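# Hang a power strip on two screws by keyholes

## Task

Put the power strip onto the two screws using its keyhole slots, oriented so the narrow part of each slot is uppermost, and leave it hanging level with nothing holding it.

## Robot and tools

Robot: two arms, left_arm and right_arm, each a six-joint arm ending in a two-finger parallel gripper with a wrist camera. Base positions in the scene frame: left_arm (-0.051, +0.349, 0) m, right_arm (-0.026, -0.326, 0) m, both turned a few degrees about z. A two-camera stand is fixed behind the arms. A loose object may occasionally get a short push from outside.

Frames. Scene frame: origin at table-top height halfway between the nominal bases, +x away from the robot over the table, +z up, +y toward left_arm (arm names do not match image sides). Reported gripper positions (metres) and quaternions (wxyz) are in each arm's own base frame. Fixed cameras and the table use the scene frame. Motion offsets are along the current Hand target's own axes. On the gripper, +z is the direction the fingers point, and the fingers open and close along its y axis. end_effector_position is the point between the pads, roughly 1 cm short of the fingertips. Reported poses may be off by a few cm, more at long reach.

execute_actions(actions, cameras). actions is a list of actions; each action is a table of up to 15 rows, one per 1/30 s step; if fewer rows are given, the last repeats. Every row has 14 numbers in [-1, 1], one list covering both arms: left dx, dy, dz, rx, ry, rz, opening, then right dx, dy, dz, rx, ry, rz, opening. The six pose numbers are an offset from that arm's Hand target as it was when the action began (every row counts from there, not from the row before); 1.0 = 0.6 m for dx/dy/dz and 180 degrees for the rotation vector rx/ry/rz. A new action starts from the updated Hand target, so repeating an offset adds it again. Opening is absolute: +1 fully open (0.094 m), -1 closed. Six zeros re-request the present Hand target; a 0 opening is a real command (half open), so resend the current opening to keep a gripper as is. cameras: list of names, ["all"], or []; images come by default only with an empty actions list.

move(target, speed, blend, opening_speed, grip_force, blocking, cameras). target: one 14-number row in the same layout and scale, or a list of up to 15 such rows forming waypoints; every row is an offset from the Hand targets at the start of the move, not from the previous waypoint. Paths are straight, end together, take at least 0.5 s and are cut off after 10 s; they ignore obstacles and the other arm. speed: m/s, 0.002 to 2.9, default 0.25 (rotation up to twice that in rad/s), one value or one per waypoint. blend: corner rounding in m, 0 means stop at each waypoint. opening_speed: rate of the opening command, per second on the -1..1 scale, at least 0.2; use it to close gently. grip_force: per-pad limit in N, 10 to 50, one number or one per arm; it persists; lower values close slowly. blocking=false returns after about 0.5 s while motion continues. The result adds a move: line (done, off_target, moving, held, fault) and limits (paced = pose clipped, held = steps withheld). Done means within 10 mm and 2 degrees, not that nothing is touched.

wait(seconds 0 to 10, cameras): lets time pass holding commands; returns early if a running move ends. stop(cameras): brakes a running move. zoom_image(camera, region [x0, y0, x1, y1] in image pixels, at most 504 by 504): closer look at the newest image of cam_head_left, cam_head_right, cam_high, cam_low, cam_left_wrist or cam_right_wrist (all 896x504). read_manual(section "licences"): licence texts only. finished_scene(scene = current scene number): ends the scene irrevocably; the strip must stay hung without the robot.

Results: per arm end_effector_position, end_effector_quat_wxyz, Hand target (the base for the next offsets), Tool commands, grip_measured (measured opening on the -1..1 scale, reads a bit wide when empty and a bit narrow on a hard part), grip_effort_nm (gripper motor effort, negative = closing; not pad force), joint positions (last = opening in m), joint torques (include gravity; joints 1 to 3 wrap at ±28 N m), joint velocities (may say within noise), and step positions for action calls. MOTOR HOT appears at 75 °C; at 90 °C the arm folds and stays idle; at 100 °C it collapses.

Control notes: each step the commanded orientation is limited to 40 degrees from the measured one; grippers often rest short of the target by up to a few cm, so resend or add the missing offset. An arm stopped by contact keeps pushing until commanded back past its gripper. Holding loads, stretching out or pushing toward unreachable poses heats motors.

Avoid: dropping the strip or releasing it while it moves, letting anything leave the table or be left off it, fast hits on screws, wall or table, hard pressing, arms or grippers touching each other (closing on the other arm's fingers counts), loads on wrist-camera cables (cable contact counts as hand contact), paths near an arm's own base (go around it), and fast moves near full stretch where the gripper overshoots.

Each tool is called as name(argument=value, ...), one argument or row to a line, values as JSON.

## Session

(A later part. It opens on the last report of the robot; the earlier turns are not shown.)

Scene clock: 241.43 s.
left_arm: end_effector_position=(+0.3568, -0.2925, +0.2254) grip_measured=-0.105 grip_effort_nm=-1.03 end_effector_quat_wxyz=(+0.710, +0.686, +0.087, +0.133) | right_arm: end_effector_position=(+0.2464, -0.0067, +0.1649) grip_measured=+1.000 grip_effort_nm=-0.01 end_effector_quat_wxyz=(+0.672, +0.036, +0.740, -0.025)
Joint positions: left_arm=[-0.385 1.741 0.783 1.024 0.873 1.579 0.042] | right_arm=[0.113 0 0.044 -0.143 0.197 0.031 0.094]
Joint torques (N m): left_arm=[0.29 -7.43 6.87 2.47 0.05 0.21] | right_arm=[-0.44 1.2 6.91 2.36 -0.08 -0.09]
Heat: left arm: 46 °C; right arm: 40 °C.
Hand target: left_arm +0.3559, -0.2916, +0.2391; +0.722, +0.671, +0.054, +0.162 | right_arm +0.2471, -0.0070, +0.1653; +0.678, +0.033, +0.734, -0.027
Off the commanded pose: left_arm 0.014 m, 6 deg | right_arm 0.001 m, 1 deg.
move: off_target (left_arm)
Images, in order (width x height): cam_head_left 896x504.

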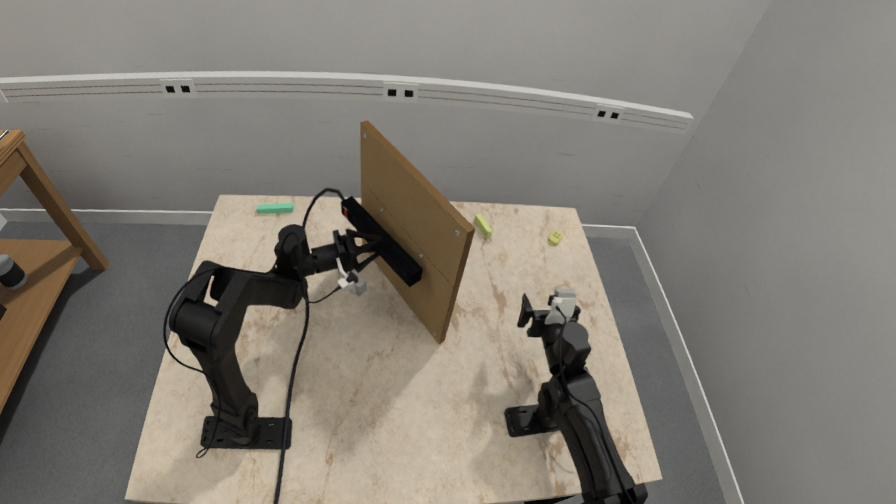

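move(
  target=[
    [-0.02,0.083,0,0,0,0,-0.5,0,0,0,0,0,0,1],
  ],
  speed=0.05,
)

Scene clock: 247.17 s.
left_arm: end_effector_position=(+0.3397, -0.2914, +0.2528) grip_measured=-0.105 grip_effort_nm=-1.03 end_effector_quat_wxyz=(+0.705, +0.692, +0.095, +0.123) | right_arm: end_effector_position=(+0.2464, -0.0067, +0.1649) grip_measured=+1.000 grip_effort_nm=-0.02 end_effector_quat_wxyz=(+0.672, +0.036, +0.740, -0.025)
Joint positions: left_arm=[-0.401 1.595 0.783 0.848 0.859 1.58 0.042] | right_arm=[0.113 0 0.044 -0.143 0.197 0.031 0.094]
Joint torques (N m): left_arm=[-0.69 -9.83 9.51 2.2 -0.05 0.2] | right_arm=[-0.38 1.11 6.78 2.35 -0.05 -0.09]
Heat: left arm: 47 °C; right arm: 40 °C.
Hand target: left_arm +0.3366, -0.2928, +0.2865; +0.722, +0.671, +0.054, +0.162 | right_arm +0.2471, -0.0070, +0.1653; +0.678, +0.033, +0.734, -0.027
Off the commanded pose: left_arm 0.034 m, 7 deg | right_arm 0.001 m, 1 deg.
move: off_target (left_arm)

move(
  target=[
    [0.016,0.025,0.03,0,0,0,-0.5,0,0,0,0,0,0,1],
    [0.02,0.025,0.08,0,0,0,-0.5,0,0,0,0,0,0,1],
  ],
  speed=0.05,
  cameras=["cam_head_left"],
)

zoom_image(
  camera="cam_head_left",
  region=[340, 170, 450, 280],
)

Scene clock: 251.93 s.
left_arm: end_effector_position=(+0.3509, -0.3260, +0.2780) grip_measured=-0.105 grip_effort_nm=-1.03 end_effector_quat_wxyz=(+0.706, +0.694, +0.085, +0.114) | right_arm: end_effector_position=(+0.2464, -0.0067, +0.1649) grip_measured=+1.000 grip_effort_nm=-0.02 end_effector_quat_wxyz=(+0.672, +0.036, +0.740, -0.025)
Joint positions: left_arm=[-0.473 1.647 0.954 0.728 0.814 1.584 0.042] | right_arm=[0.113 0 0.044 -0.143 0.197 0.031 0.094]
Joint torques (N m): left_arm=[-1.62 -6.87 12.31 2.26 -0.42 0.3] | right_arm=[-0.31 1.11 6.86 2.33 -0.07 -0.08]
Heat: left arm: 47 °C; right arm: 40 °C.
Hand target: left_arm +0.3595, -0.3341, +0.3075; +0.722, +0.671, +0.054, +0.162 | right_arm +0.2471, -0.0070, +0.1653; +0.678, +0.033, +0.734, -0.027
Off the commanded pose: left_arm 0.032 m, 7 deg | right_arm 0.001 m, 1 deg.
move: off_target (left_arm)
Images, in order (width x height): cam_head_left 896x504.

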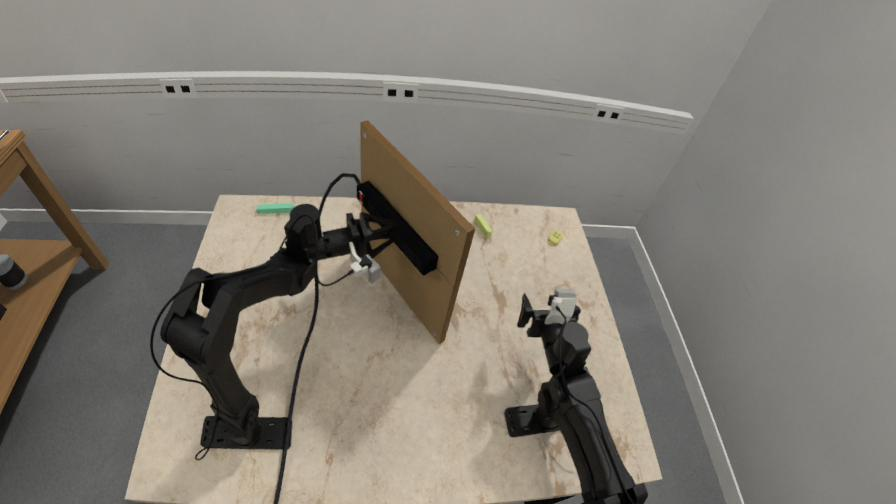

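Scaled by 4.582 from the camera's 896x504 image, which has a finer 1280x720 frame.

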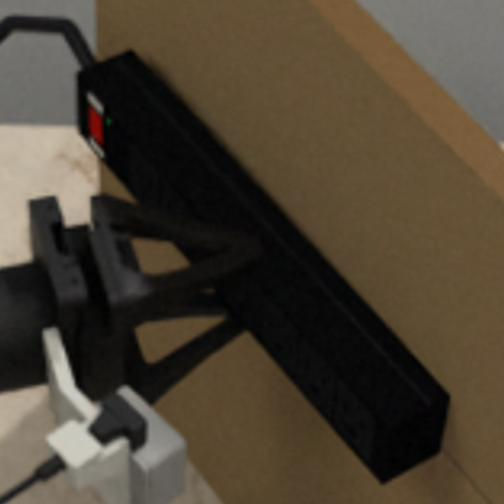

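move(
  target=[
    [0.0,0,-0.035,0,0,0,-0.5,0,0,0,0,0,0,1],
    [0.022,-0.03,-0.035,0,0,0,-0.5,0,0,0,0,0,0,1],
  ],
  speed=0.05,
)

Scene clock: 256.57 s.
left_arm: end_effector_position=(+0.3613, -0.3147, +0.2745) grip_measured=-0.105 grip_effort_nm=-1.03 end_effector_quat_wxyz=(+0.711, +0.689, +0.078, +0.120) | right_arm: end_effector_position=(+0.2464, -0.0067, +0.1649) grip_measured=+1.000 grip_effort_nm=-0.01 end_effector_quat_wxyz=(+0.672, +0.036, +0.740, -0.025)
Joint positions: left_arm=[-0.429 1.68 0.954 0.788 0.86 1.579 0.042] | right_arm=[0.113 0 0.044 -0.143 0.197 0.031 0.094]
Joint torques (N m): left_arm=[0.94 -7.27 8.49 2.41 -0.19 0.27] | right_arm=[-0.32 1.16 6.69 2.34 -0.06 -0.1]
Heat: left arm: 48 °C; right arm: 40 °C.
Hand target: left_arm +0.3687, -0.3110, +0.2896; +0.722, +0.671, +0.054, +0.162 | right_arm +0.2471, -0.0070, +0.1653; +0.678, +0.033, +0.734, -0.027
Off the commanded pose: left_arm 0.017 m, 6 deg | right_arm 0.001 m, 1 deg.
move: off_target (left_arm)

move(
  target=[
    [-0.004,-0.03,-0.02,0,0,0,-0.5,0,0,0,0,0,0,1],
  ],
  speed=0.05,
)

Scene clock: 259.50 s.
left_arm: end_effector_position=(+0.3636, -0.3042, +0.2586) grip_measured=-0.105 grip_effort_nm=-1.03 end_effector_quat_wxyz=(+0.714, +0.683, +0.078, +0.130) | right_arm: end_effector_position=(+0.2464, -0.0067, +0.1649) grip_measured=+1.000 grip_effort_nm=-0.01 end_effector_quat_wxyz=(+0.672, +0.036, +0.740, -0.025)
Joint positions: left_arm=[-0.404 1.708 0.893 0.899 0.871 1.573 0.042] | right_arm=[0.113 0 0.044 -0.143 0.197 0.031 0.094]
Joint torques (N m): left_arm=[0.62 -7.83 7.5 2.24 -0.09 0.27] | right_arm=[-0.4 1.14 6.91 2.34 -0.05 -0.11]
Heat: left arm: 49 °C; right arm: 40 °C.
Hand target: left_arm +0.3659, -0.3011, +0.2704; +0.722, +0.671, +0.054, +0.162 | right_arm +0.2471, -0.0070, +0.1653; +0.678, +0.033, +0.734, -0.027
Off the commanded pose: left_arm 0.012 m, 5 deg | right_arm 0.001 m, 1 deg.
move: off_target (left_arm)

move(
  target=[
    [-0.025,0.0,0,0,0,0,-0.5,0,0,0,0,0,0,1],
    [-0.015,0.012,0.05,0,0,0,-0.5,0,0,0,0,0,0,1],
  ],
  speed=0.04,
  cameras=["cam_head_left"],
)

zoom_image(
  camera="cam_head_left",
  region=[340, 170, 450, 280],
)

Scene clock: 266.90 s.
left_arm: end_effector_position=(+0.3548, -0.3181, +0.2406) grip_measured=-0.105 grip_effort_nm=-1.03 end_effector_quat_wxyz=(+0.699, +0.700, +0.093, +0.110) | right_arm: end_effector_position=(+0.2464, -0.0067, +0.1649) grip_measured=+1.000 grip_effort_nm=-0.01 end_effector_quat_wxyz=(+0.672, +0.036, +0.740, -0.025)
Joint positions: left_arm=[-0.449 1.709 0.88 0.834 0.834 1.593 0.042] | right_arm=[0.113 0 0.044 -0.143 0.197 0.031 0.094]
Joint torques (N m): left_arm=[-2.7 -7.35 13.2 2.44 -0.47 0.17] | right_arm=[-0.4 1.2 6.83 2.33 -0.09 -0.1]
Heat: left arm: 50 °C; right arm: 40 °C.
Hand target: left_arm +0.3650, -0.3321, +0.2791; +0.722, +0.671, +0.054, +0.162 | right_arm +0.2471, -0.0070, +0.1653; +0.678, +0.033, +0.734, -0.027
Off the commanded pose: left_arm 0.042 m, 9 deg | right_arm 0.001 m, 1 deg.
move: off_target (left_arm)
Images, in order (width x height): cam_head_left 896x504.

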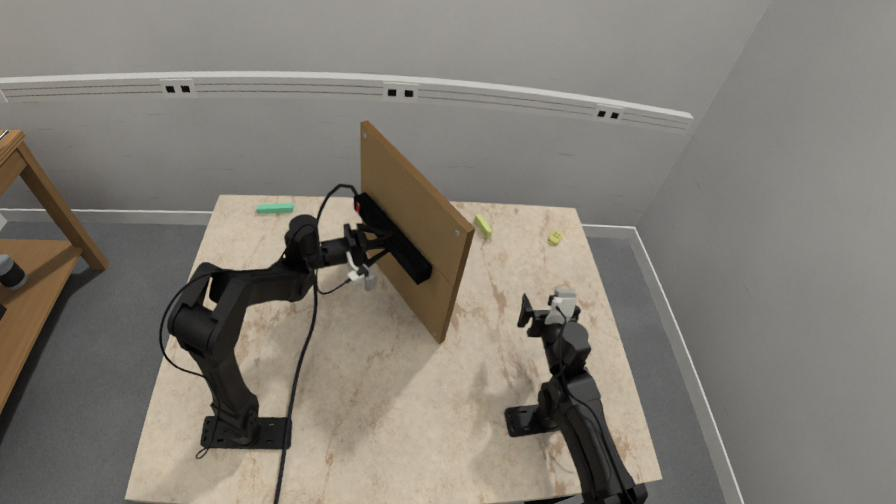

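Scaled by 4.582 from the camera's 896x504 image, which has a finer 1280x720 frame.

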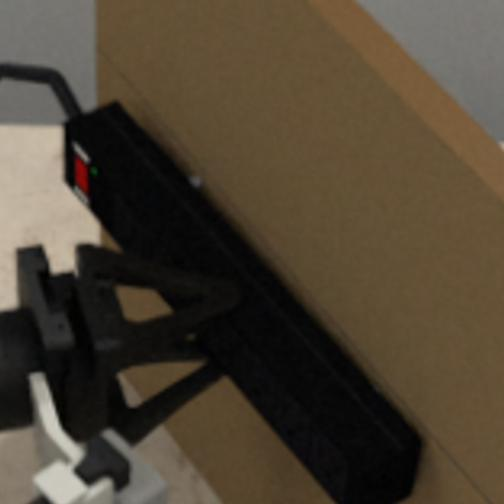

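move(
  target=[
    [0.01,0.02,-0.02,0,0,0.01,-0.5,0,0,0,0,0,0,1],
    [0.01,0.035,-0.02,0,0,0.01,-0.5,0,0,0,0,0,0,1],
  ],
  speed=0.03,
  cameras=["cam_head_left"],
)

zoom_image(
  camera="cam_head_left",
  region=[340, 170, 450, 280],
)

Scene clock: 274.57 s.
left_arm: end_effector_position=(+0.3547, -0.3170, +0.2483) grip_measured=-0.105 grip_effort_nm=-1.03 end_effector_quat_wxyz=(+0.696, +0.705, +0.085, +0.108) | right_arm: end_effector_position=(+0.2464, -0.0067, +0.1649) grip_measured=+1.000 grip_effort_nm=-0.02 end_effector_quat_wxyz=(+0.672, +0.036, +0.740, -0.025)
Joint positions: left_arm=[-0.441 1.689 0.908 0.767 0.855 1.615 0.042] | right_arm=[0.113 0 0.044 -0.143 0.197 0.031 0.094]
Joint torques (N m): left_arm=[-0.13 -11.02 12.31 2.34 -0.34 0.21] | right_arm=[-0.34 0.99 6.82 2.38 -0.05 -0.11]
Heat: left arm: 52 °C; right arm: 40 °C.
Hand target: left_arm +0.3638, -0.3178, +0.2995; +0.719, +0.671, +0.043, +0.173 | right_arm +0.2471, -0.0070, +0.1653; +0.678, +0.033, +0.734, -0.027
Off the commanded pose: left_arm 0.052 m, 10 deg | right_arm 0.001 m, 1 deg.
move: off_target (left_arm)
Images, in order (width x height): cam_head_left 896x504.

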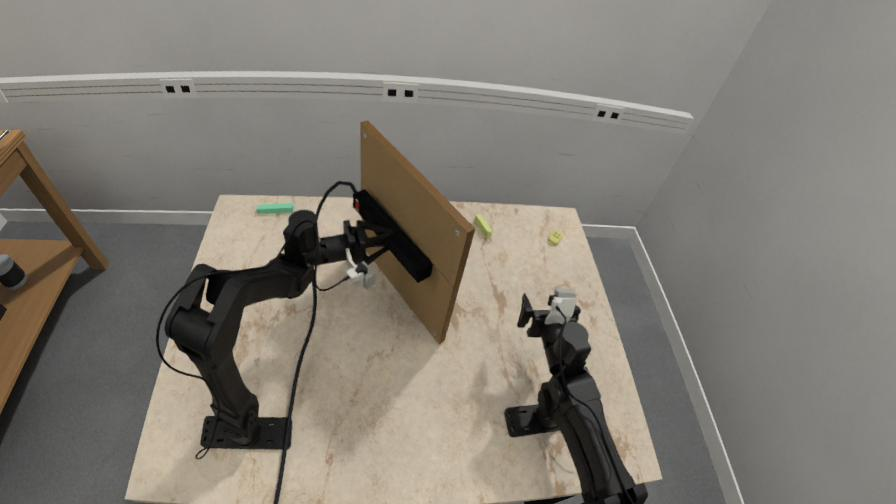

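Scaled by 4.582 from the camera's 896x504 image, which has a finer 1280x720 frame.

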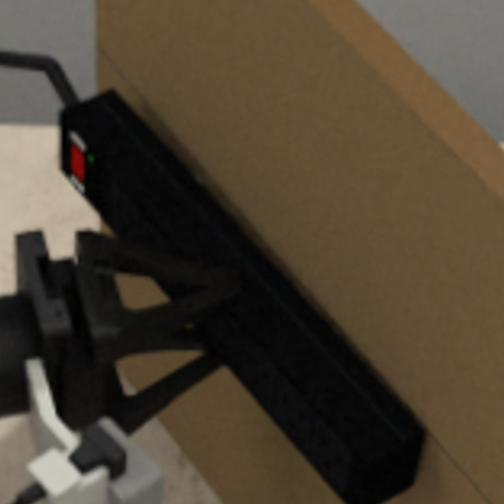

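move(
  target=[
    [0.0,0.005,0,0,0,0.022,-0.5,0,0,0,0,0,0,1],
  ],
  speed=0.03,
  cameras=["cam_head_left"],
)

zoom_image(
  camera="cam_head_left",
  region=[340, 170, 450, 280],
)

Scene clock: 280.23 s.
left_arm: end_effector_position=(+0.3544, -0.3167, +0.2557) grip_measured=-0.105 grip_effort_nm=-1.03 end_effector_quat_wxyz=(+0.694, +0.705, +0.060, +0.134) | right_arm: end_effector_position=(+0.2464, -0.0067, +0.1649) grip_measured=+1.000 grip_effort_nm=-0.01 end_effector_quat_wxyz=(+0.672, +0.036, +0.740, -0.025)
Joint positions: left_arm=[-0.441 1.676 0.917 0.757 0.854 1.679 0.042] | right_arm=[0.113 0 0.044 -0.143 0.197 0.031 0.094]
Joint torques (N m): left_arm=[-0.17 -10.35 12.21 2.31 -0.34 0.26] | right_arm=[-0.35 1.21 6.75 2.35 -0.03 -0.1]
Heat: left arm: 53 °C; right arm: 40 °C.
Hand target: left_arm +0.3632, -0.3177, +0.3025; +0.713, +0.673, +0.020, +0.198 | right_arm +0.2471, -0.0070, +0.1653; +0.678, +0.033, +0.734, -0.027
Off the commanded pose: left_arm 0.048 m, 10 deg | right_arm 0.001 m, 1 deg.
move: off_target (left_arm)
Images, in order (width x height): cam_head_left 896x504.

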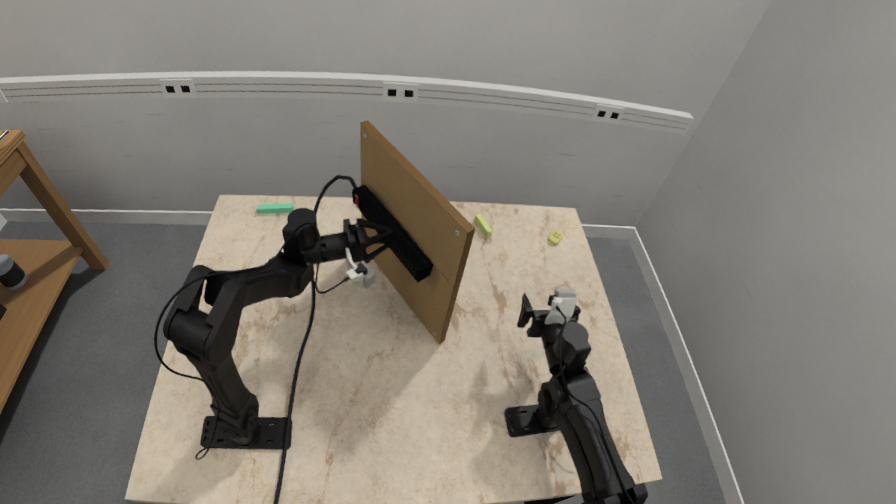

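Scaled by 4.582 from the camera's 896x504 image, which has a finer 1280x720 frame.

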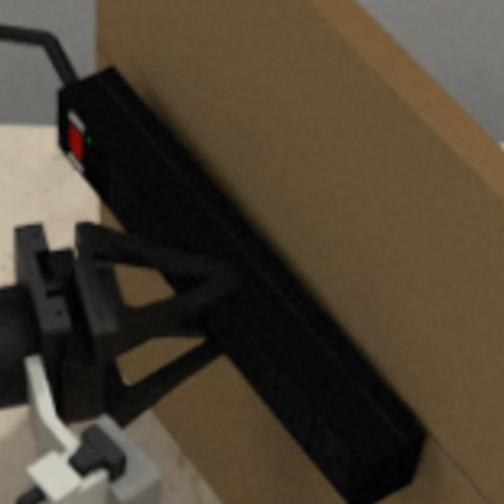

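move(
  target=[
    [0.005,0.0,0.035,0,0,0,-0.5,0,0,0,0,0,0,1],
  ],
  speed=0.03,
)

move(
  target=[
    [0,0.015,0,0,0,0,-0.5,0,0,0,0,0,0,1],
  ],
  speed=0.03,
)

move(
  target=[
    [0,0.015,0,0,0,0,-0.5,0,0,0,0,0,0,1],
  ],
  speed=0.03,
  cameras=["cam_head_left"],
)

zoom_image(
  camera="cam_head_left",
  region=[340, 170, 450, 280],
)

Scene clock: 291.03 s.
left_arm: end_effector_position=(+0.3567, -0.3201, +0.2577) grip_measured=-0.105 grip_effort_nm=-1.03 end_effector_quat_wxyz=(+0.688, +0.712, +0.060, +0.127) | right_arm: end_effector_position=(+0.2464, -0.0067, +0.1649) grip_measured=+1.000 grip_effort_nm=-0.02 end_effector_quat_wxyz=(+0.672, +0.036, +0.740, -0.025)
Joint positions: left_arm=[-0.444 1.679 0.955 0.693 0.861 1.693 0.042] | right_arm=[0.113 0 0.044 -0.143 0.197 0.031 0.094]
Joint torques (N m): left_arm=[-3.22 -7.24 14.39 2.72 -0.72 0.15] | right_arm=[-0.4 1.22 6.9 2.38 -0.04 -0.07]
Heat: left arm: 52 °C; right arm: 41 °C.
Hand target: left_arm +0.3721, -0.3368, +0.3051; +0.713, +0.673, +0.020, +0.198 | right_arm +0.2471, -0.0070, +0.1653; +0.678, +0.033, +0.734, -0.027
Off the commanded pose: left_arm 0.053 m, 11 deg | right_arm 0.001 m, 1 deg.
move: off_target (left_arm)

Scene clock: 291.87 s.
left_arm: end_effector_position=(+0.3568, -0.3204, +0.2571) grip_measured=-0.105 grip_effort_nm=-1.03 end_effector_quat_wxyz=(+0.687, +0.714, +0.061, +0.122) | right_arm: end_effector_position=(+0.2464, -0.0067, +0.1649) grip_measured=+1.000 grip_effort_nm=-0.02 end_effector_quat_wxyz=(+0.672, +0.036, +0.740, -0.025)
Joint positions: left_arm=[-0.444 1.679 0.961 0.677 0.865 1.693 0.042] | right_arm=[0.113 0 0.044 -0.143 0.197 0.031 0.094]
Joint torques (N m): left_arm=[-3.43 -9.24 14.57 2.61 -0.77 0.12] | right_arm=[-0.44 1.2 6.78 2.34 -0.05 -0.11]
Heat: left arm: 52 °C; right arm: 41 °C.
Hand target: left_arm +0.3699, -0.3366, +0.3138; +0.713, +0.673, +0.020, +0.198 | right_arm +0.2471, -0.0070, +0.1653; +0.678, +0.033, +0.734, -0.027
Off the commanded pose: left_arm 0.060 m, 11 deg | right_arm 0.001 m, 1 deg.
move: off_target (left_arm)

Scene clock: 292.83 s.
left_arm: end_effector_position=(+0.3571, -0.3201, +0.2570) grip_measured=-0.105 grip_effort_nm=-1.03 end_effector_quat_wxyz=(+0.681, +0.720, +0.071, +0.114) | right_arm: end_effector_position=(+0.2464, -0.0067, +0.1649) grip_measured=+1.000 grip_effort_nm=-0.01 end_effector_quat_wxyz=(+0.672, +0.036, +0.740, -0.025)
Joint positions: left_arm=[-0.443 1.67 0.974 0.626 0.862 1.692 0.042] | right_arm=[0.113 0 0.044 -0.143 0.197 0.031 0.094]
Joint torques (N m): left_arm=[-3.69 -10.62 14.38 2.79 -0.75 0.13] | right_arm=[-0.39 0.98 6.71 2.38 -0.04 -0.12]
Heat: left arm: 53 °C; right arm: 41 °C.
Hand target: left_arm +0.3675, -0.3364, +0.3227; +0.713, +0.673, +0.020, +0.198 | right_arm +0.2471, -0.0070, +0.1653; +0.678, +0.033, +0.734, -0.027
Off the commanded pose: left_arm 0.068 m, 13 deg | right_arm 0.001 m, 1 deg.
move: off_target (left_arm)
Images, in order (width x height): cam_head_left 896x504.

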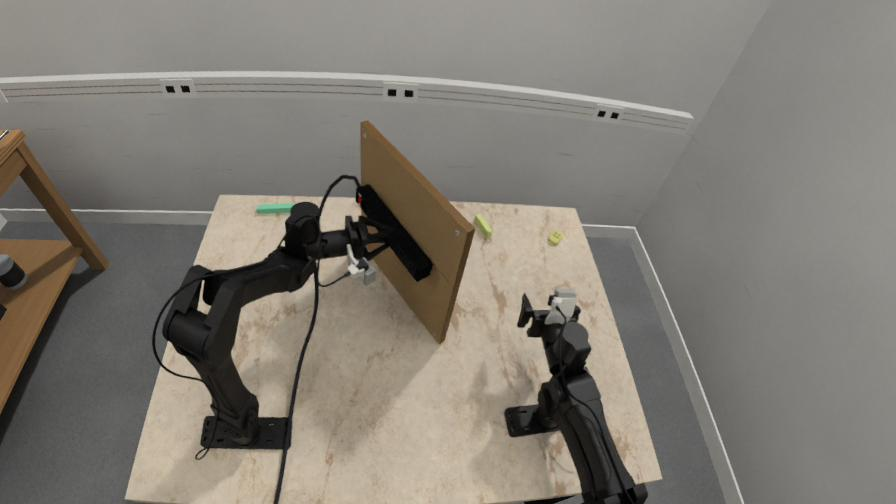

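Scaled by 4.582 from the camera's 896x504 image, which has a finer 1280x720 frame.

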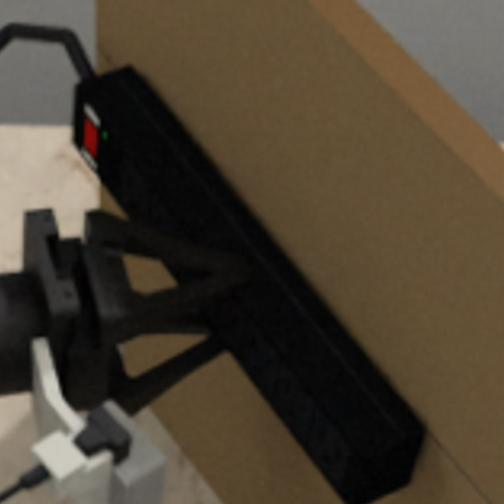

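move(
  target=[
    [0,-0.03,0.0,0,0,0,-0.5,0,0,0,0,0,0,1],
    [0,-0.03,0.01,0,0.04,0,-0.5,0,0,0,0,0,0,1],
  ],
  speed=0.03,
  cameras=["cam_head_left"],
)

zoom_image(
  camera="cam_head_left",
  region=[340, 170, 450, 280],
)

Scene clock: 301.27 s.
left_arm: end_effector_position=(+0.3575, -0.3206, +0.2604) grip_measured=-0.105 grip_effort_nm=-1.03 end_effector_quat_wxyz=(+0.682, +0.714, +0.082, +0.137) | right_arm: end_effector_position=(+0.2464, -0.0067, +0.1649) grip_measured=+1.000 grip_effort_nm=-0.02 end_effector_quat_wxyz=(+0.672, +0.036, +0.740, -0.025)
Joint positions: left_arm=[-0.462 1.65 0.947 0.657 0.796 1.688 0.042] | right_arm=[0.113 0 0.044 -0.143 0.197 0.031 0.094]
Joint torques (N m): left_arm=[-6.49 -7.61 11.18 3.24 -1.66 0.12] | right_arm=[-0.35 1.17 6.74 2.33 -0.07 -0.1]
Heat: left arm: 55 °C; right arm: 41 °C.
Hand target: left_arm +0.3740, -0.3424, +0.3057; +0.710, +0.659, +0.065, +0.240 | right_arm +0.2471, -0.0070, +0.1653; +0.678, +0.033, +0.734, -0.027
Off the commanded pose: left_arm 0.053 m, 14 deg | right_arm 0.001 m, 1 deg.
move: off_target (left_arm)
Images, in order (width x height): cam_head_left 896x504.

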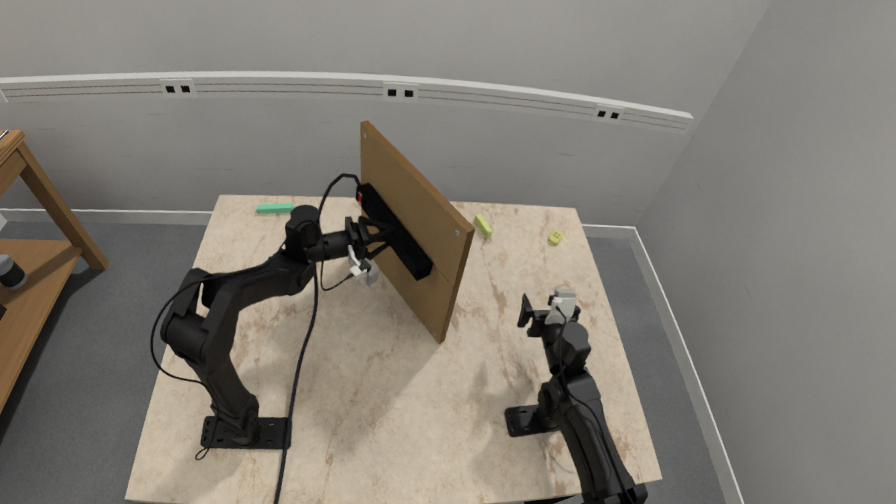

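Scaled by 4.582 from the camera's 896x504 image, which has a finer 1280x720 frame.

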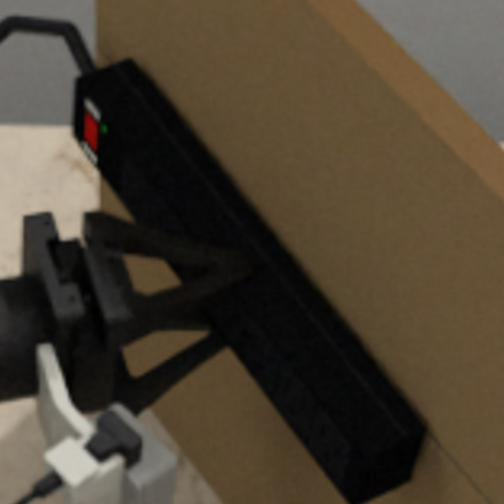

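move(
  target=[
    [0,0.01,-0.02,0,0,-0.014,-0.5,0,0,0,0,0,0,1],
    [0,-0.01,-0.01,0,0,-0.014,-0.5,0,0,0,0,0,0,1],
  ],
  speed=0.03,
)

move(
  target=[
    [0,-0.015,0,0,0,0,-0.5,0,0,0,0,0,0,1],
  ],
  speed=0.02,
)

move(
  target=[
    [0,-0.015,0,0,0,0,-0.5,0,0,0,0,0,0,1],
  ],
  speed=0.02,
  cameras=["cam_head_left"],
)

zoom_image(
  camera="cam_head_left",
  region=[340, 170, 450, 280],
)

Scene clock: 310.03 s.
left_arm: end_effector_position=(+0.3572, -0.3204, +0.2586) grip_measured=-0.105 grip_effort_nm=-1.03 end_effector_quat_wxyz=(+0.682, +0.709, +0.111, +0.142) | right_arm: end_effector_position=(+0.2464, -0.0067, +0.1649) grip_measured=+1.000 grip_effort_nm=-0.02 end_effector_quat_wxyz=(+0.672, +0.036, +0.740, -0.025)
Joint positions: left_arm=[-0.48 1.63 0.917 0.673 0.73 1.647 0.042] | right_arm=[0.113 0 0.044 -0.143 0.197 0.031 0.094]
Joint torques (N m): left_arm=[-4.27 -5.57 11.4 3.43 -1.06 0.15] | right_arm=[-0.46 1.16 6.9 2.35 -0.04 -0.11]
Heat: left arm: 59 °C; right arm: 41 °C.
Hand target: left_arm +0.3729, -0.3371, +0.2992; +0.715, +0.657, +0.079, +0.224 | right_arm +0.2471, -0.0070, +0.1653; +0.678, +0.033, +0.734, -0.027
Off the commanded pose: left_arm 0.047 m, 12 deg | right_arm 0.001 m, 1 deg.
move: off_target (left_arm)

Scene clock: 311.27 s.
left_arm: end_effector_position=(+0.3571, -0.3205, +0.2576) grip_measured=-0.105 grip_effort_nm=-1.03 end_effector_quat_wxyz=(+0.689, +0.703, +0.104, +0.141) | right_arm: end_effector_position=(+0.2464, -0.0067, +0.1649) grip_measured=+1.000 grip_effort_nm=-0.01 end_effector_quat_wxyz=(+0.672, +0.036, +0.740, -0.025)
Joint positions: left_arm=[-0.475 1.648 0.906 0.727 0.747 1.636 0.042] | right_arm=[0.113 0 0.044 -0.143 0.197 0.031 0.094]
Joint torques (N m): left_arm=[-4.51 -4.9 11.43 3.22 -1.21 0.26] | right_arm=[-0.42 1.13 6.82 2.32 -0.06 -0.1]
Heat: left arm: 60 °C; right arm: 41 °C.
Hand target: left_arm +0.3749, -0.3374, +0.2903; +0.715, +0.657, +0.079, +0.224 | right_arm +0.2471, -0.0070, +0.1653; +0.678, +0.033, +0.734, -0.027
Off the commanded pose: left_arm 0.041 m, 12 deg | right_arm 0.001 m, 1 deg.
move: off_target (left_arm)

Scene clock: 312.47 s.
left_arm: end_effector_position=(+0.3571, -0.3203, +0.2565) grip_measured=-0.105 grip_effort_nm=-1.03 end_effector_quat_wxyz=(+0.698, +0.696, +0.095, +0.141) | right_arm: end_effector_position=(+0.2464, -0.0067, +0.1649) grip_measured=+1.000 grip_effort_nm=-0.01 end_effector_quat_wxyz=(+0.672, +0.036, +0.740, -0.025)
Joint positions: left_arm=[-0.47 1.67 0.894 0.794 0.766 1.621 0.042] | right_arm=[0.113 0 0.044 -0.143 0.197 0.031 0.094]
Joint torques (N m): left_arm=[-4.82 -4.45 11.54 2.91 -1.38 0.39] | right_arm=[-0.46 1.06 6.83 2.36 -0.01 -0.12]
Heat: left arm: 60 °C; right arm: 41 °C.
Hand target: left_arm +0.3770, -0.3377, +0.2817; +0.715, +0.657, +0.079, +0.224 | right_arm +0.2471, -0.0070, +0.1653; +0.678, +0.033, +0.734, -0.027
Off the commanded pose: left_arm 0.036 m, 11 deg | right_arm 0.001 m, 1 deg.
move: off_target (left_arm)
Images, in order (width x height): cam_head_left 896x504.

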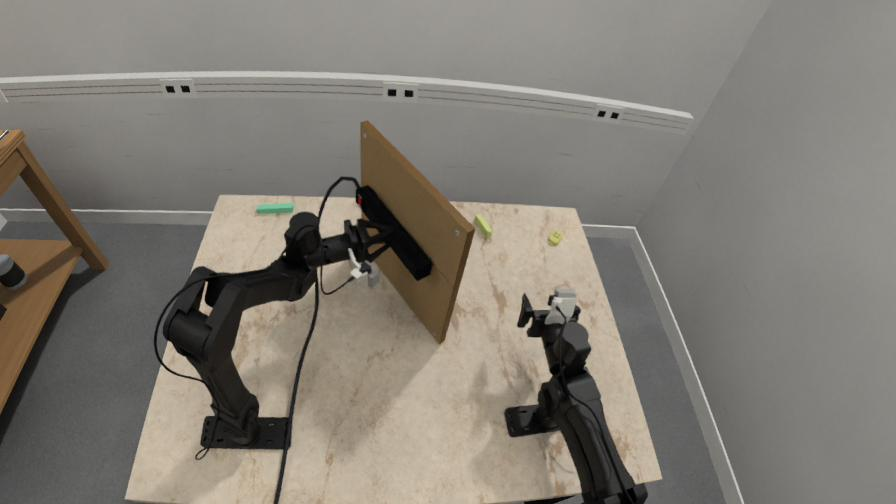

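Scaled by 4.582 from the camera's 896x504 image, which has a finer 1280x720 frame.

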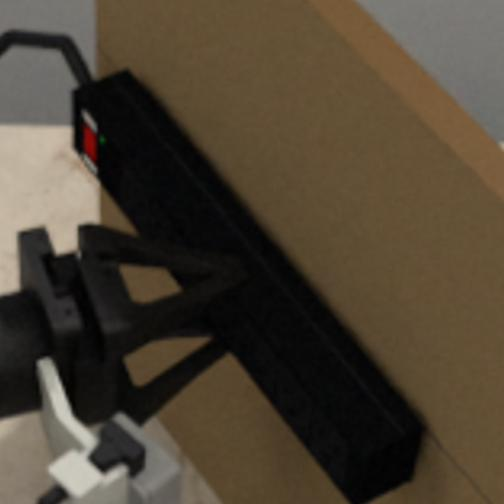

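move(
  target=[
    [0,-0.02,-0.012,0,0,0,-0.5,0,0,0,0,0,0,1],
  ],
  speed=0.02,
)

move(
  target=[
    [0,-0.02,-0.005,0,0,0,-0.5,0,0,0,0,0,0,1],
  ],
  speed=0.02,
  cameras=["cam_head_left"],
)

zoom_image(
  camera="cam_head_left",
  region=[340, 170, 450, 280],
)

Scene clock: 316.93 s.
left_arm: end_effector_position=(+0.3568, -0.3198, +0.2548) grip_measured=-0.105 grip_effort_nm=-1.03 end_effector_quat_wxyz=(+0.711, +0.683, +0.087, +0.146) | right_arm: end_effector_position=(+0.2464, -0.0067, +0.1649) grip_measured=+1.000 grip_effort_nm=-0.02 end_effector_quat_wxyz=(+0.672, +0.036, +0.740, -0.025)
Joint positions: left_arm=[-0.467 1.7 0.87 0.903 0.773 1.596 0.042] | right_arm=[0.113 0 0.044 -0.143 0.197 0.031 0.094]
Joint torques (N m): left_arm=[-3.74 -4.68 10.61 2.43 -1.35 0.62] | right_arm=[-0.43 1.02 6.75 2.35 -0.03 -0.11]
Heat: left arm: 59 °C; right arm: 41 °C.
Hand target: left_arm +0.3766, -0.3316, +0.2689; +0.715, +0.657, +0.079, +0.224 | right_arm +0.2471, -0.0070, +0.1653; +0.678, +0.033, +0.734, -0.027
Off the commanded pose: left_arm 0.027 m, 9 deg | right_arm 0.001 m, 1 deg.
move: off_target (left_arm)

Scene clock: 318.13 s.
left_arm: end_effector_position=(+0.3567, -0.3196, +0.2515) grip_measured=-0.105 grip_effort_nm=-1.03 end_effector_quat_wxyz=(+0.720, +0.673, +0.072, +0.157) | right_arm: end_effector_position=(+0.2464, -0.0067, +0.1649) grip_measured=+1.000 grip_effort_nm=-0.01 end_effector_quat_wxyz=(+0.672, +0.036, +0.740, -0.025)
Joint positions: left_arm=[-0.464 1.735 0.852 1.004 0.782 1.594 0.042] | right_arm=[0.113 0 0.044 -0.143 0.197 0.031 0.094]
Joint torques (N m): left_arm=[-3.26 -4.79 10.13 2.01 -1.38 0.61] | right_arm=[-0.39 1.09 6.76 2.36 -0.06 -0.14]
Heat: left arm: 59 °C; right arm: 41 °C.
Hand target: left_arm +0.3779, -0.3295, +0.2569; +0.715, +0.657, +0.079, +0.224 | right_arm +0.2471, -0.0070, +0.1653; +0.678, +0.033, +0.734, -0.027
Off the commanded pose: left_arm 0.024 m, 8 deg | right_arm 0.001 m, 1 deg.
move: off_target (left_arm)
Images, in order (width x height): cam_head_left 896x504.

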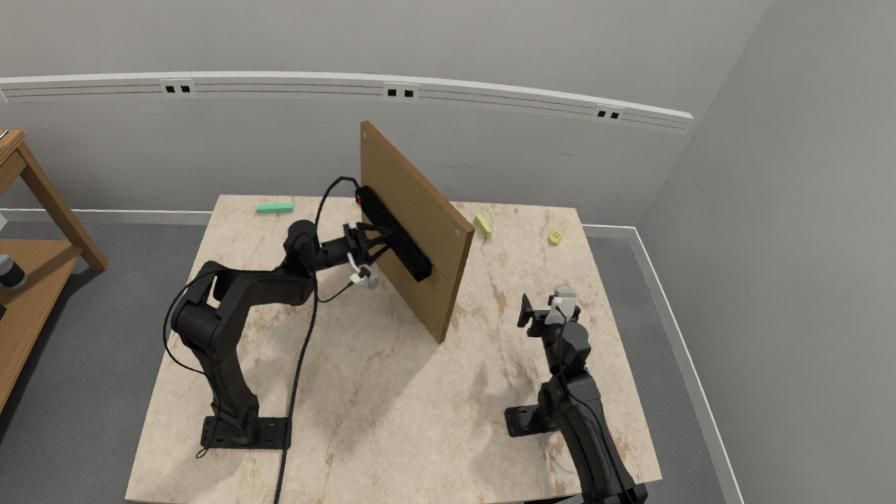

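Scaled by 4.582 from the camera's 896x504 image, which has a finer 1280x720 frame.

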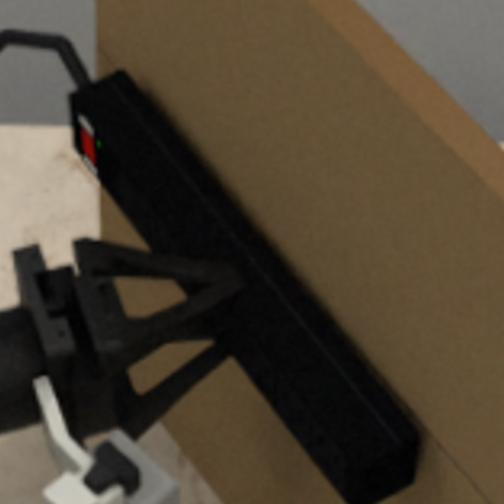

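move(
  target=[
    [0,0.03,0.005,0,0.01,-0.025,-0.5,0,0,0,0,0,0,1],
    [0.004,0.03,0.025,0,0.02,-0.025,-0.5,0,0,0,0,0,0,1],
  ],
  speed=0.03,
  cameras=["cam_head_left"],
)

zoom_image(
  camera="cam_head_left",
  region=[340, 170, 450, 280],
)

Scene clock: 324.90 s.
left_arm: end_effector_position=(+0.3574, -0.3197, +0.2518) grip_measured=-0.105 grip_effort_nm=-1.03 end_effector_quat_wxyz=(+0.716, +0.675, +0.089, +0.153) | right_arm: end_effector_position=(+0.2464, -0.0067, +0.1649) grip_measured=+1.000 grip_effort_nm=-0.01 end_effector_quat_wxyz=(+0.672, +0.036, +0.740, -0.025)
Joint positions: left_arm=[-0.471 1.717 0.85 0.966 0.755 1.583 0.042] | right_arm=[0.113 0 0.044 -0.143 0.197 0.031 0.094]
Joint torques (N m): left_arm=[-6.83 -6.5 12.97 1.83 -2.07 -0.05] | right_arm=[-0.32 1.2 6.9 2.36 -0.02 -0.12]
Heat: left arm: 57 °C; right arm: 41 °C.
Hand target: left_arm +0.3823, -0.3413, +0.2768; +0.721, +0.646, +0.127, +0.216 | right_arm +0.2471, -0.0070, +0.1653; +0.678, +0.033, +0.734, -0.027
Off the commanded pose: left_arm 0.041 m, 9 deg | right_arm 0.001 m, 1 deg.
move: off_target (left_arm)
Images, in order (width x height): cam_head_left 896x504.

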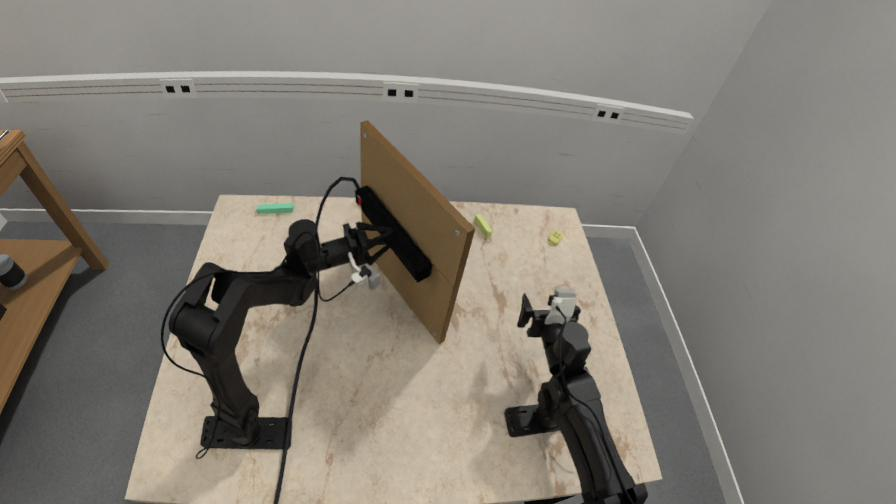

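Scaled by 4.582 from the camera's 896x504 image, which has a finer 1280x720 frame.

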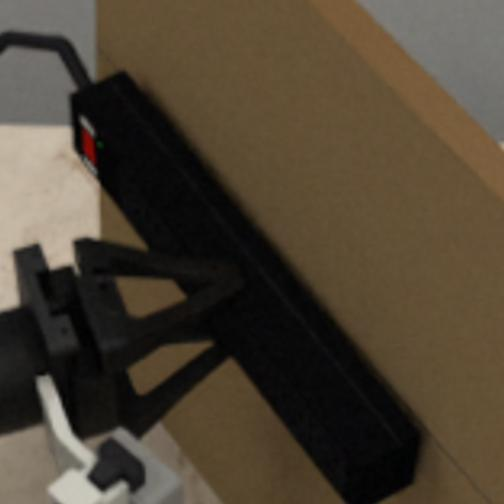

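move(
  target=[
    [0,0.01,-0.05,0,0,0,-0.5,0,0,0,0,0,0,1],
    [-0.03,0.02,-0.05,0,0,-0.018,-0.5,0,0,0,0,0,0,1],
  ],
  speed=0.04,
  cameras=["cam_head_left"],
)

zoom_image(
  camera="cam_head_left",
  region=[340, 170, 450, 280],
)

Scene clock: 338.30 s.
left_arm: end_effector_position=(+0.3519, -0.3157, +0.2462) grip_measured=-0.105 grip_effort_nm=-1.03 end_effector_quat_wxyz=(+0.701, +0.675, +0.172, +0.152) | right_arm: end_effector_position=(+0.2464, -0.0067, +0.1649) grip_measured=+1.000 grip_effort_nm=-0.01 end_effector_quat_wxyz=(+0.672, +0.036, +0.740, -0.025)
Joint positions: left_arm=[-0.52 1.627 0.779 0.883 0.587 1.516 0.042] | right_arm=[0.113 0 0.044 -0.143 0.197 0.031 0.094]
Joint torques (N m): left_arm=[-3.25 -9.29 9.2 2.57 -0.62 0.11] | right_arm=[-0.46 1.21 6.76 2.35 -0.05 -0.11]
Heat: left arm: 55 °C; right arm: 41 °C.
Hand target: left_arm +0.3509, -0.3227, +0.2829; +0.726, +0.642, +0.146, +0.196 | right_arm +0.2471, -0.0070, +0.1653; +0.678, +0.033, +0.734, -0.027
Off the commanded pose: left_arm 0.037 m, 7 deg | right_arm 0.001 m, 1 deg.
move: off_target (left_arm)
Images, in order (width x height): cam_head_left 896x504.

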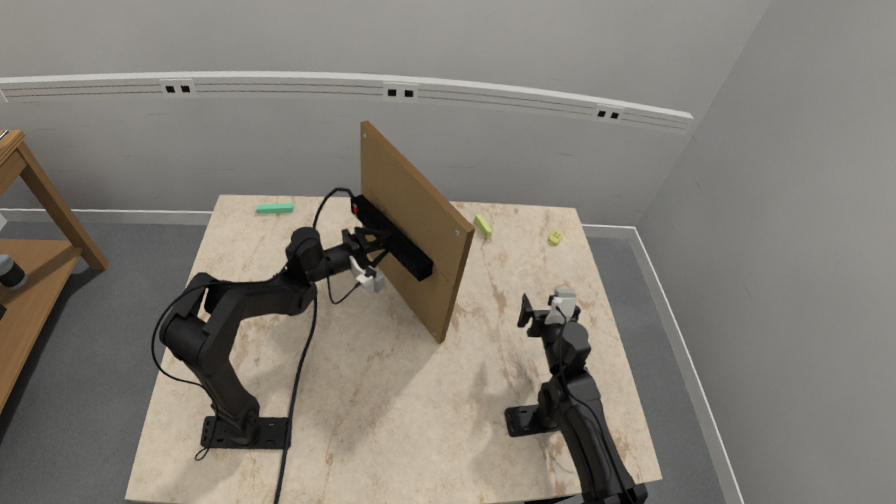

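Scaled by 4.582 from the camera's 896x504 image, which has a finer 1280x720 frame.

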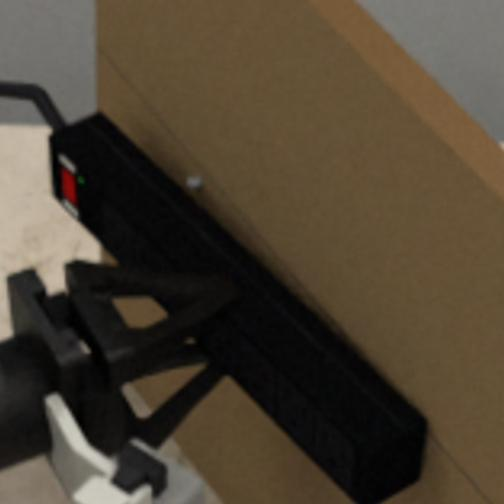

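move(
  target=[
    [-0.01,0.01,-0.04,0,-0.035,0.012,-0.5,0,0,0,0,0,0,1],
  ],
  speed=0.04,
  cameras=["cam_head_left"],
)

zoom_image(
  camera="cam_head_left",
  region=[340, 170, 450, 280],
)

Scene clock: 343.70 s.
left_arm: end_effector_position=(+0.3393, -0.3097, +0.2555) grip_measured=-0.105 grip_effort_nm=-1.03 end_effector_quat_wxyz=(+0.709, +0.679, +0.134, +0.137) | right_arm: end_effector_position=(+0.2464, -0.0067, +0.1649) grip_measured=+1.000 grip_effort_nm=-0.01 end_effector_quat_wxyz=(+0.672, +0.036, +0.740, -0.025)
Joint positions: left_arm=[-0.487 1.593 0.771 0.877 0.698 1.532 0.042] | right_arm=[0.113 0 0.044 -0.143 0.197 0.031 0.094]
Joint torques (N m): left_arm=[0.75 -10.1 7.13 2.51 0.05 0.25] | right_arm=[-0.27 1.07 6.91 2.36 -0.05 -0.06]
Heat: left arm: 56 °C; right arm: 41 °C.
Hand target: left_arm +0.3338, -0.3040, +0.2854; +0.730, +0.655, +0.093, +0.174 | right_arm +0.2471, -0.0070, +0.1653; +0.678, +0.033, +0.734, -0.027
Off the commanded pose: left_arm 0.031 m, 7 deg | right_arm 0.001 m, 1 deg.
move: off_target (left_arm)
Images, in order (width x height): cam_head_left 896x504.

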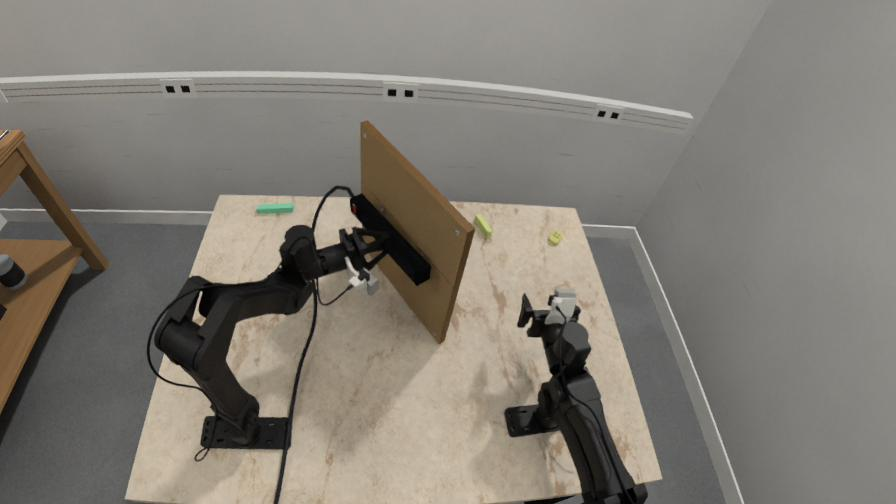

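Scaled by 4.582 from the camera's 896x504 image, which has a finer 1280x720 frame.

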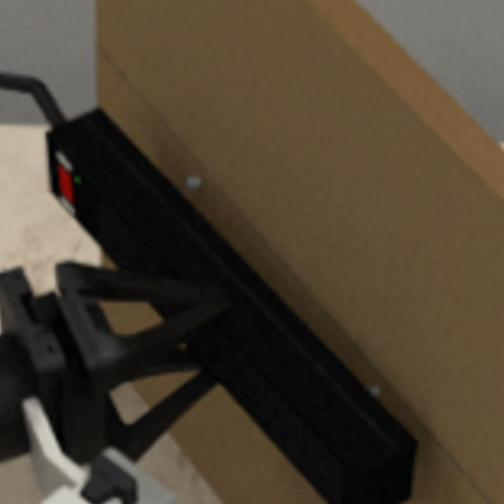

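move(
  target=[
    [-0.004,0.008,0.005,0,-0.017,0.025,-0.5,0,0,0,0,0,0,1],
  ],
  speed=0.04,
)

move(
  target=[
    [-0.006,0.0,0.035,0,0,0,-0.5,0,0,0,0,0,0,1],
  ],
  speed=0.04,
  cameras=["cam_head_left"],
)

zoom_image(
  camera="cam_head_left",
  region=[340, 170, 450, 280],
)

Scene clock: 351.53 s.
left_arm: end_effector_position=(+0.3319, -0.3102, +0.2530) grip_measured=-0.105 grip_effort_nm=-1.03 end_effector_quat_wxyz=(+0.704, +0.689, +0.092, +0.142) | right_arm: end_effector_position=(+0.2464, -0.0067, +0.1649) grip_measured=+1.000 grip_effort_nm=-0.01 end_effector_quat_wxyz=(+0.672, +0.036, +0.740, -0.025)
Joint positions: left_arm=[-0.476 1.593 0.771 0.867 0.762 1.607 0.042] | right_arm=[0.113 0 0.044 -0.143 0.197 0.031 0.094]
Joint torques (N m): left_arm=[0.8 -9.51 10 2.33 0.06 0.25] | right_arm=[-0.31 1.03 6.75 2.35 -0.02 -0.09]
Heat: left arm: 58 °C; right arm: 41 °C.
Hand target: left_arm +0.3321, -0.3073, +0.2903; +0.724, +0.662, +0.048, +0.185 | right_arm +0.2471, -0.0070, +0.1653; +0.678, +0.033, +0.734, -0.027
Off the commanded pose: left_arm 0.037 m, 8 deg | right_arm 0.001 m, 1 deg.
move: off_target (left_arm)

Scene clock: 352.70 s.
left_arm: end_effector_position=(+0.3315, -0.3239, +0.2616) grip_measured=-0.105 grip_effort_nm=-1.03 end_effector_quat_wxyz=(+0.706, +0.687, +0.086, +0.148) | right_arm: end_effector_position=(+0.2464, -0.0067, +0.1649) grip_measured=+1.000 grip_effort_nm=-0.01 end_effector_quat_wxyz=(+0.672, +0.036, +0.740, -0.025)
Joint positions: left_arm=[-0.515 1.601 0.81 0.845 0.724 1.616 0.042] | right_arm=[0.113 0 0.044 -0.143 0.197 0.031 0.094]
Joint torques (N m): left_arm=[-0.46 -6.91 11.3 2.37 -0.06 0.25] | right_arm=[-0.32 1.13 6.82 2.35 -0.04 -0.12]
Heat: left arm: 58 °C; right arm: 41 °C.
Hand target: left_arm +0.3354, -0.3282, +0.2922; +0.724, +0.662, +0.048, +0.185 | right_arm +0.2471, -0.0070, +0.1653; +0.678, +0.033, +0.734, -0.027
Off the commanded pose: left_arm 0.031 m, 7 deg | right_arm 0.001 m, 1 deg.
move: off_target (left_arm)
Images, in order (width x height): cam_head_left 896x504.

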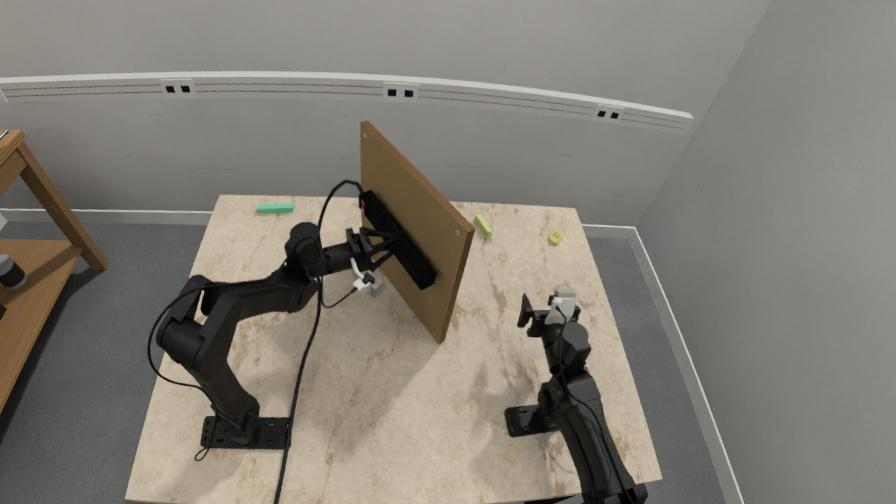

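Scaled by 4.582 from the camera's 896x504 image, which has a finer 1280x720 frame.

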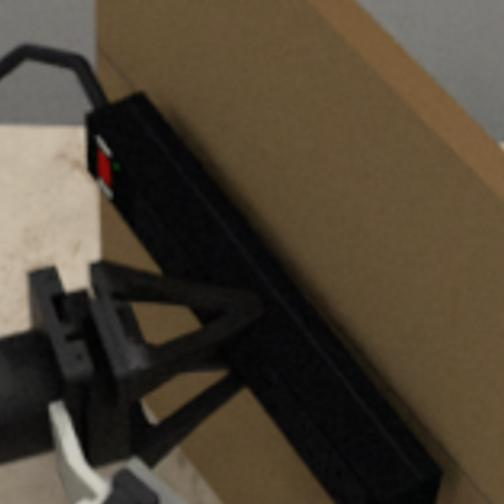

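move(
  target=[
    [0.02,0.004,0.005,0,0,-0.01,-0.5,0,0,0,0,0,0,1],
    [0.012,0.004,0.03,0,0,-0.01,-0.5,0,0,0,0,0,0,1],
  ],
  speed=0.03,
  cameras=["cam_head_left"],
)

zoom_image(
  camera="cam_head_left",
  region=[340, 170, 450, 280],
)

Scene clock: 386.07 s.
left_arm: end_effector_position=(+0.3414, -0.3279, +0.2649) grip_measured=-0.105 grip_effort_nm=-1.03 end_effector_quat_wxyz=(+0.707, +0.688, +0.095, +0.138) | right_arm: end_effector_position=(+0.2464, -0.0067, +0.1649) grip_measured=+1.000 grip_effort_nm=-0.02 end_effector_quat_wxyz=(+0.672, +0.036, +0.740, -0.025)
Joint positions: left_arm=[-0.51 1.63 0.862 0.818 0.73 1.593 0.042] | right_arm=[0.113 0 0.044 -0.143 0.197 0.031 0.094]
Joint torques (N m): left_arm=[-2.74 -5.82 13.46 2.36 -0.3 0.19] | right_arm=[-0.31 1.14 6.68 2.36 -0.06 -0.11]
Heat: left arm: 56 °C; right arm: 42 °C.
Hand target: left_arm +0.3473, -0.3426, +0.2979; +0.727, +0.662, +0.058, +0.174 | right_arm +0.2471, -0.0070, +0.1653; +0.678, +0.033, +0.734, -0.027
Off the commanded pose: left_arm 0.037 m, 7 deg | right_arm 0.001 m, 1 deg.
move: off_target (left_arm)
Images, in order (width x height): cam_head_left 896x504.

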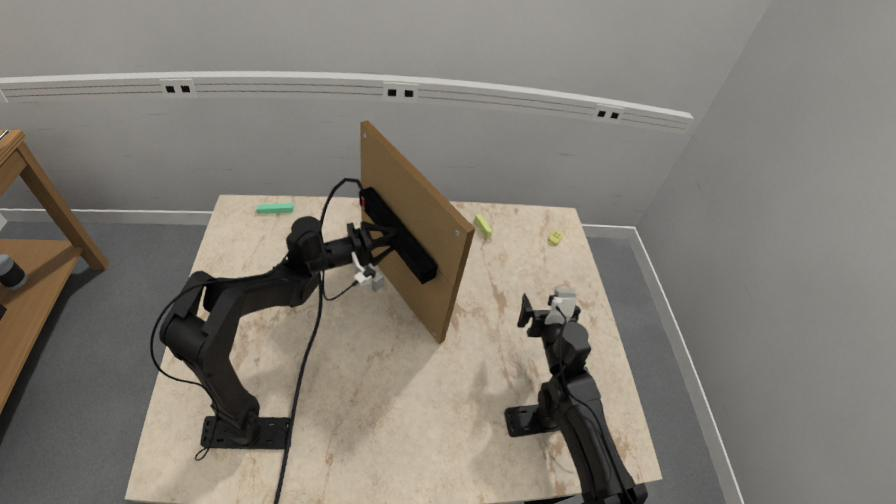

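Scaled by 4.582 from the camera's 896x504 image, which has a finer 1280x720 frame.

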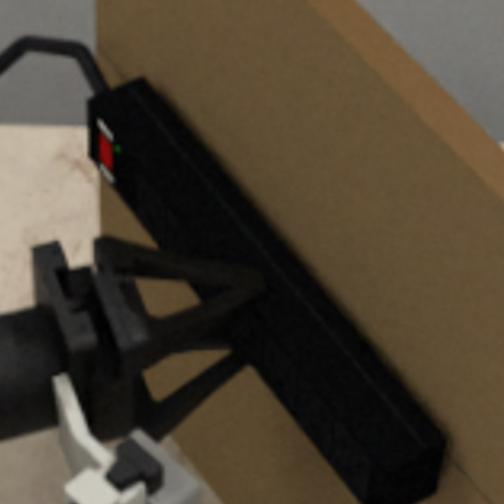

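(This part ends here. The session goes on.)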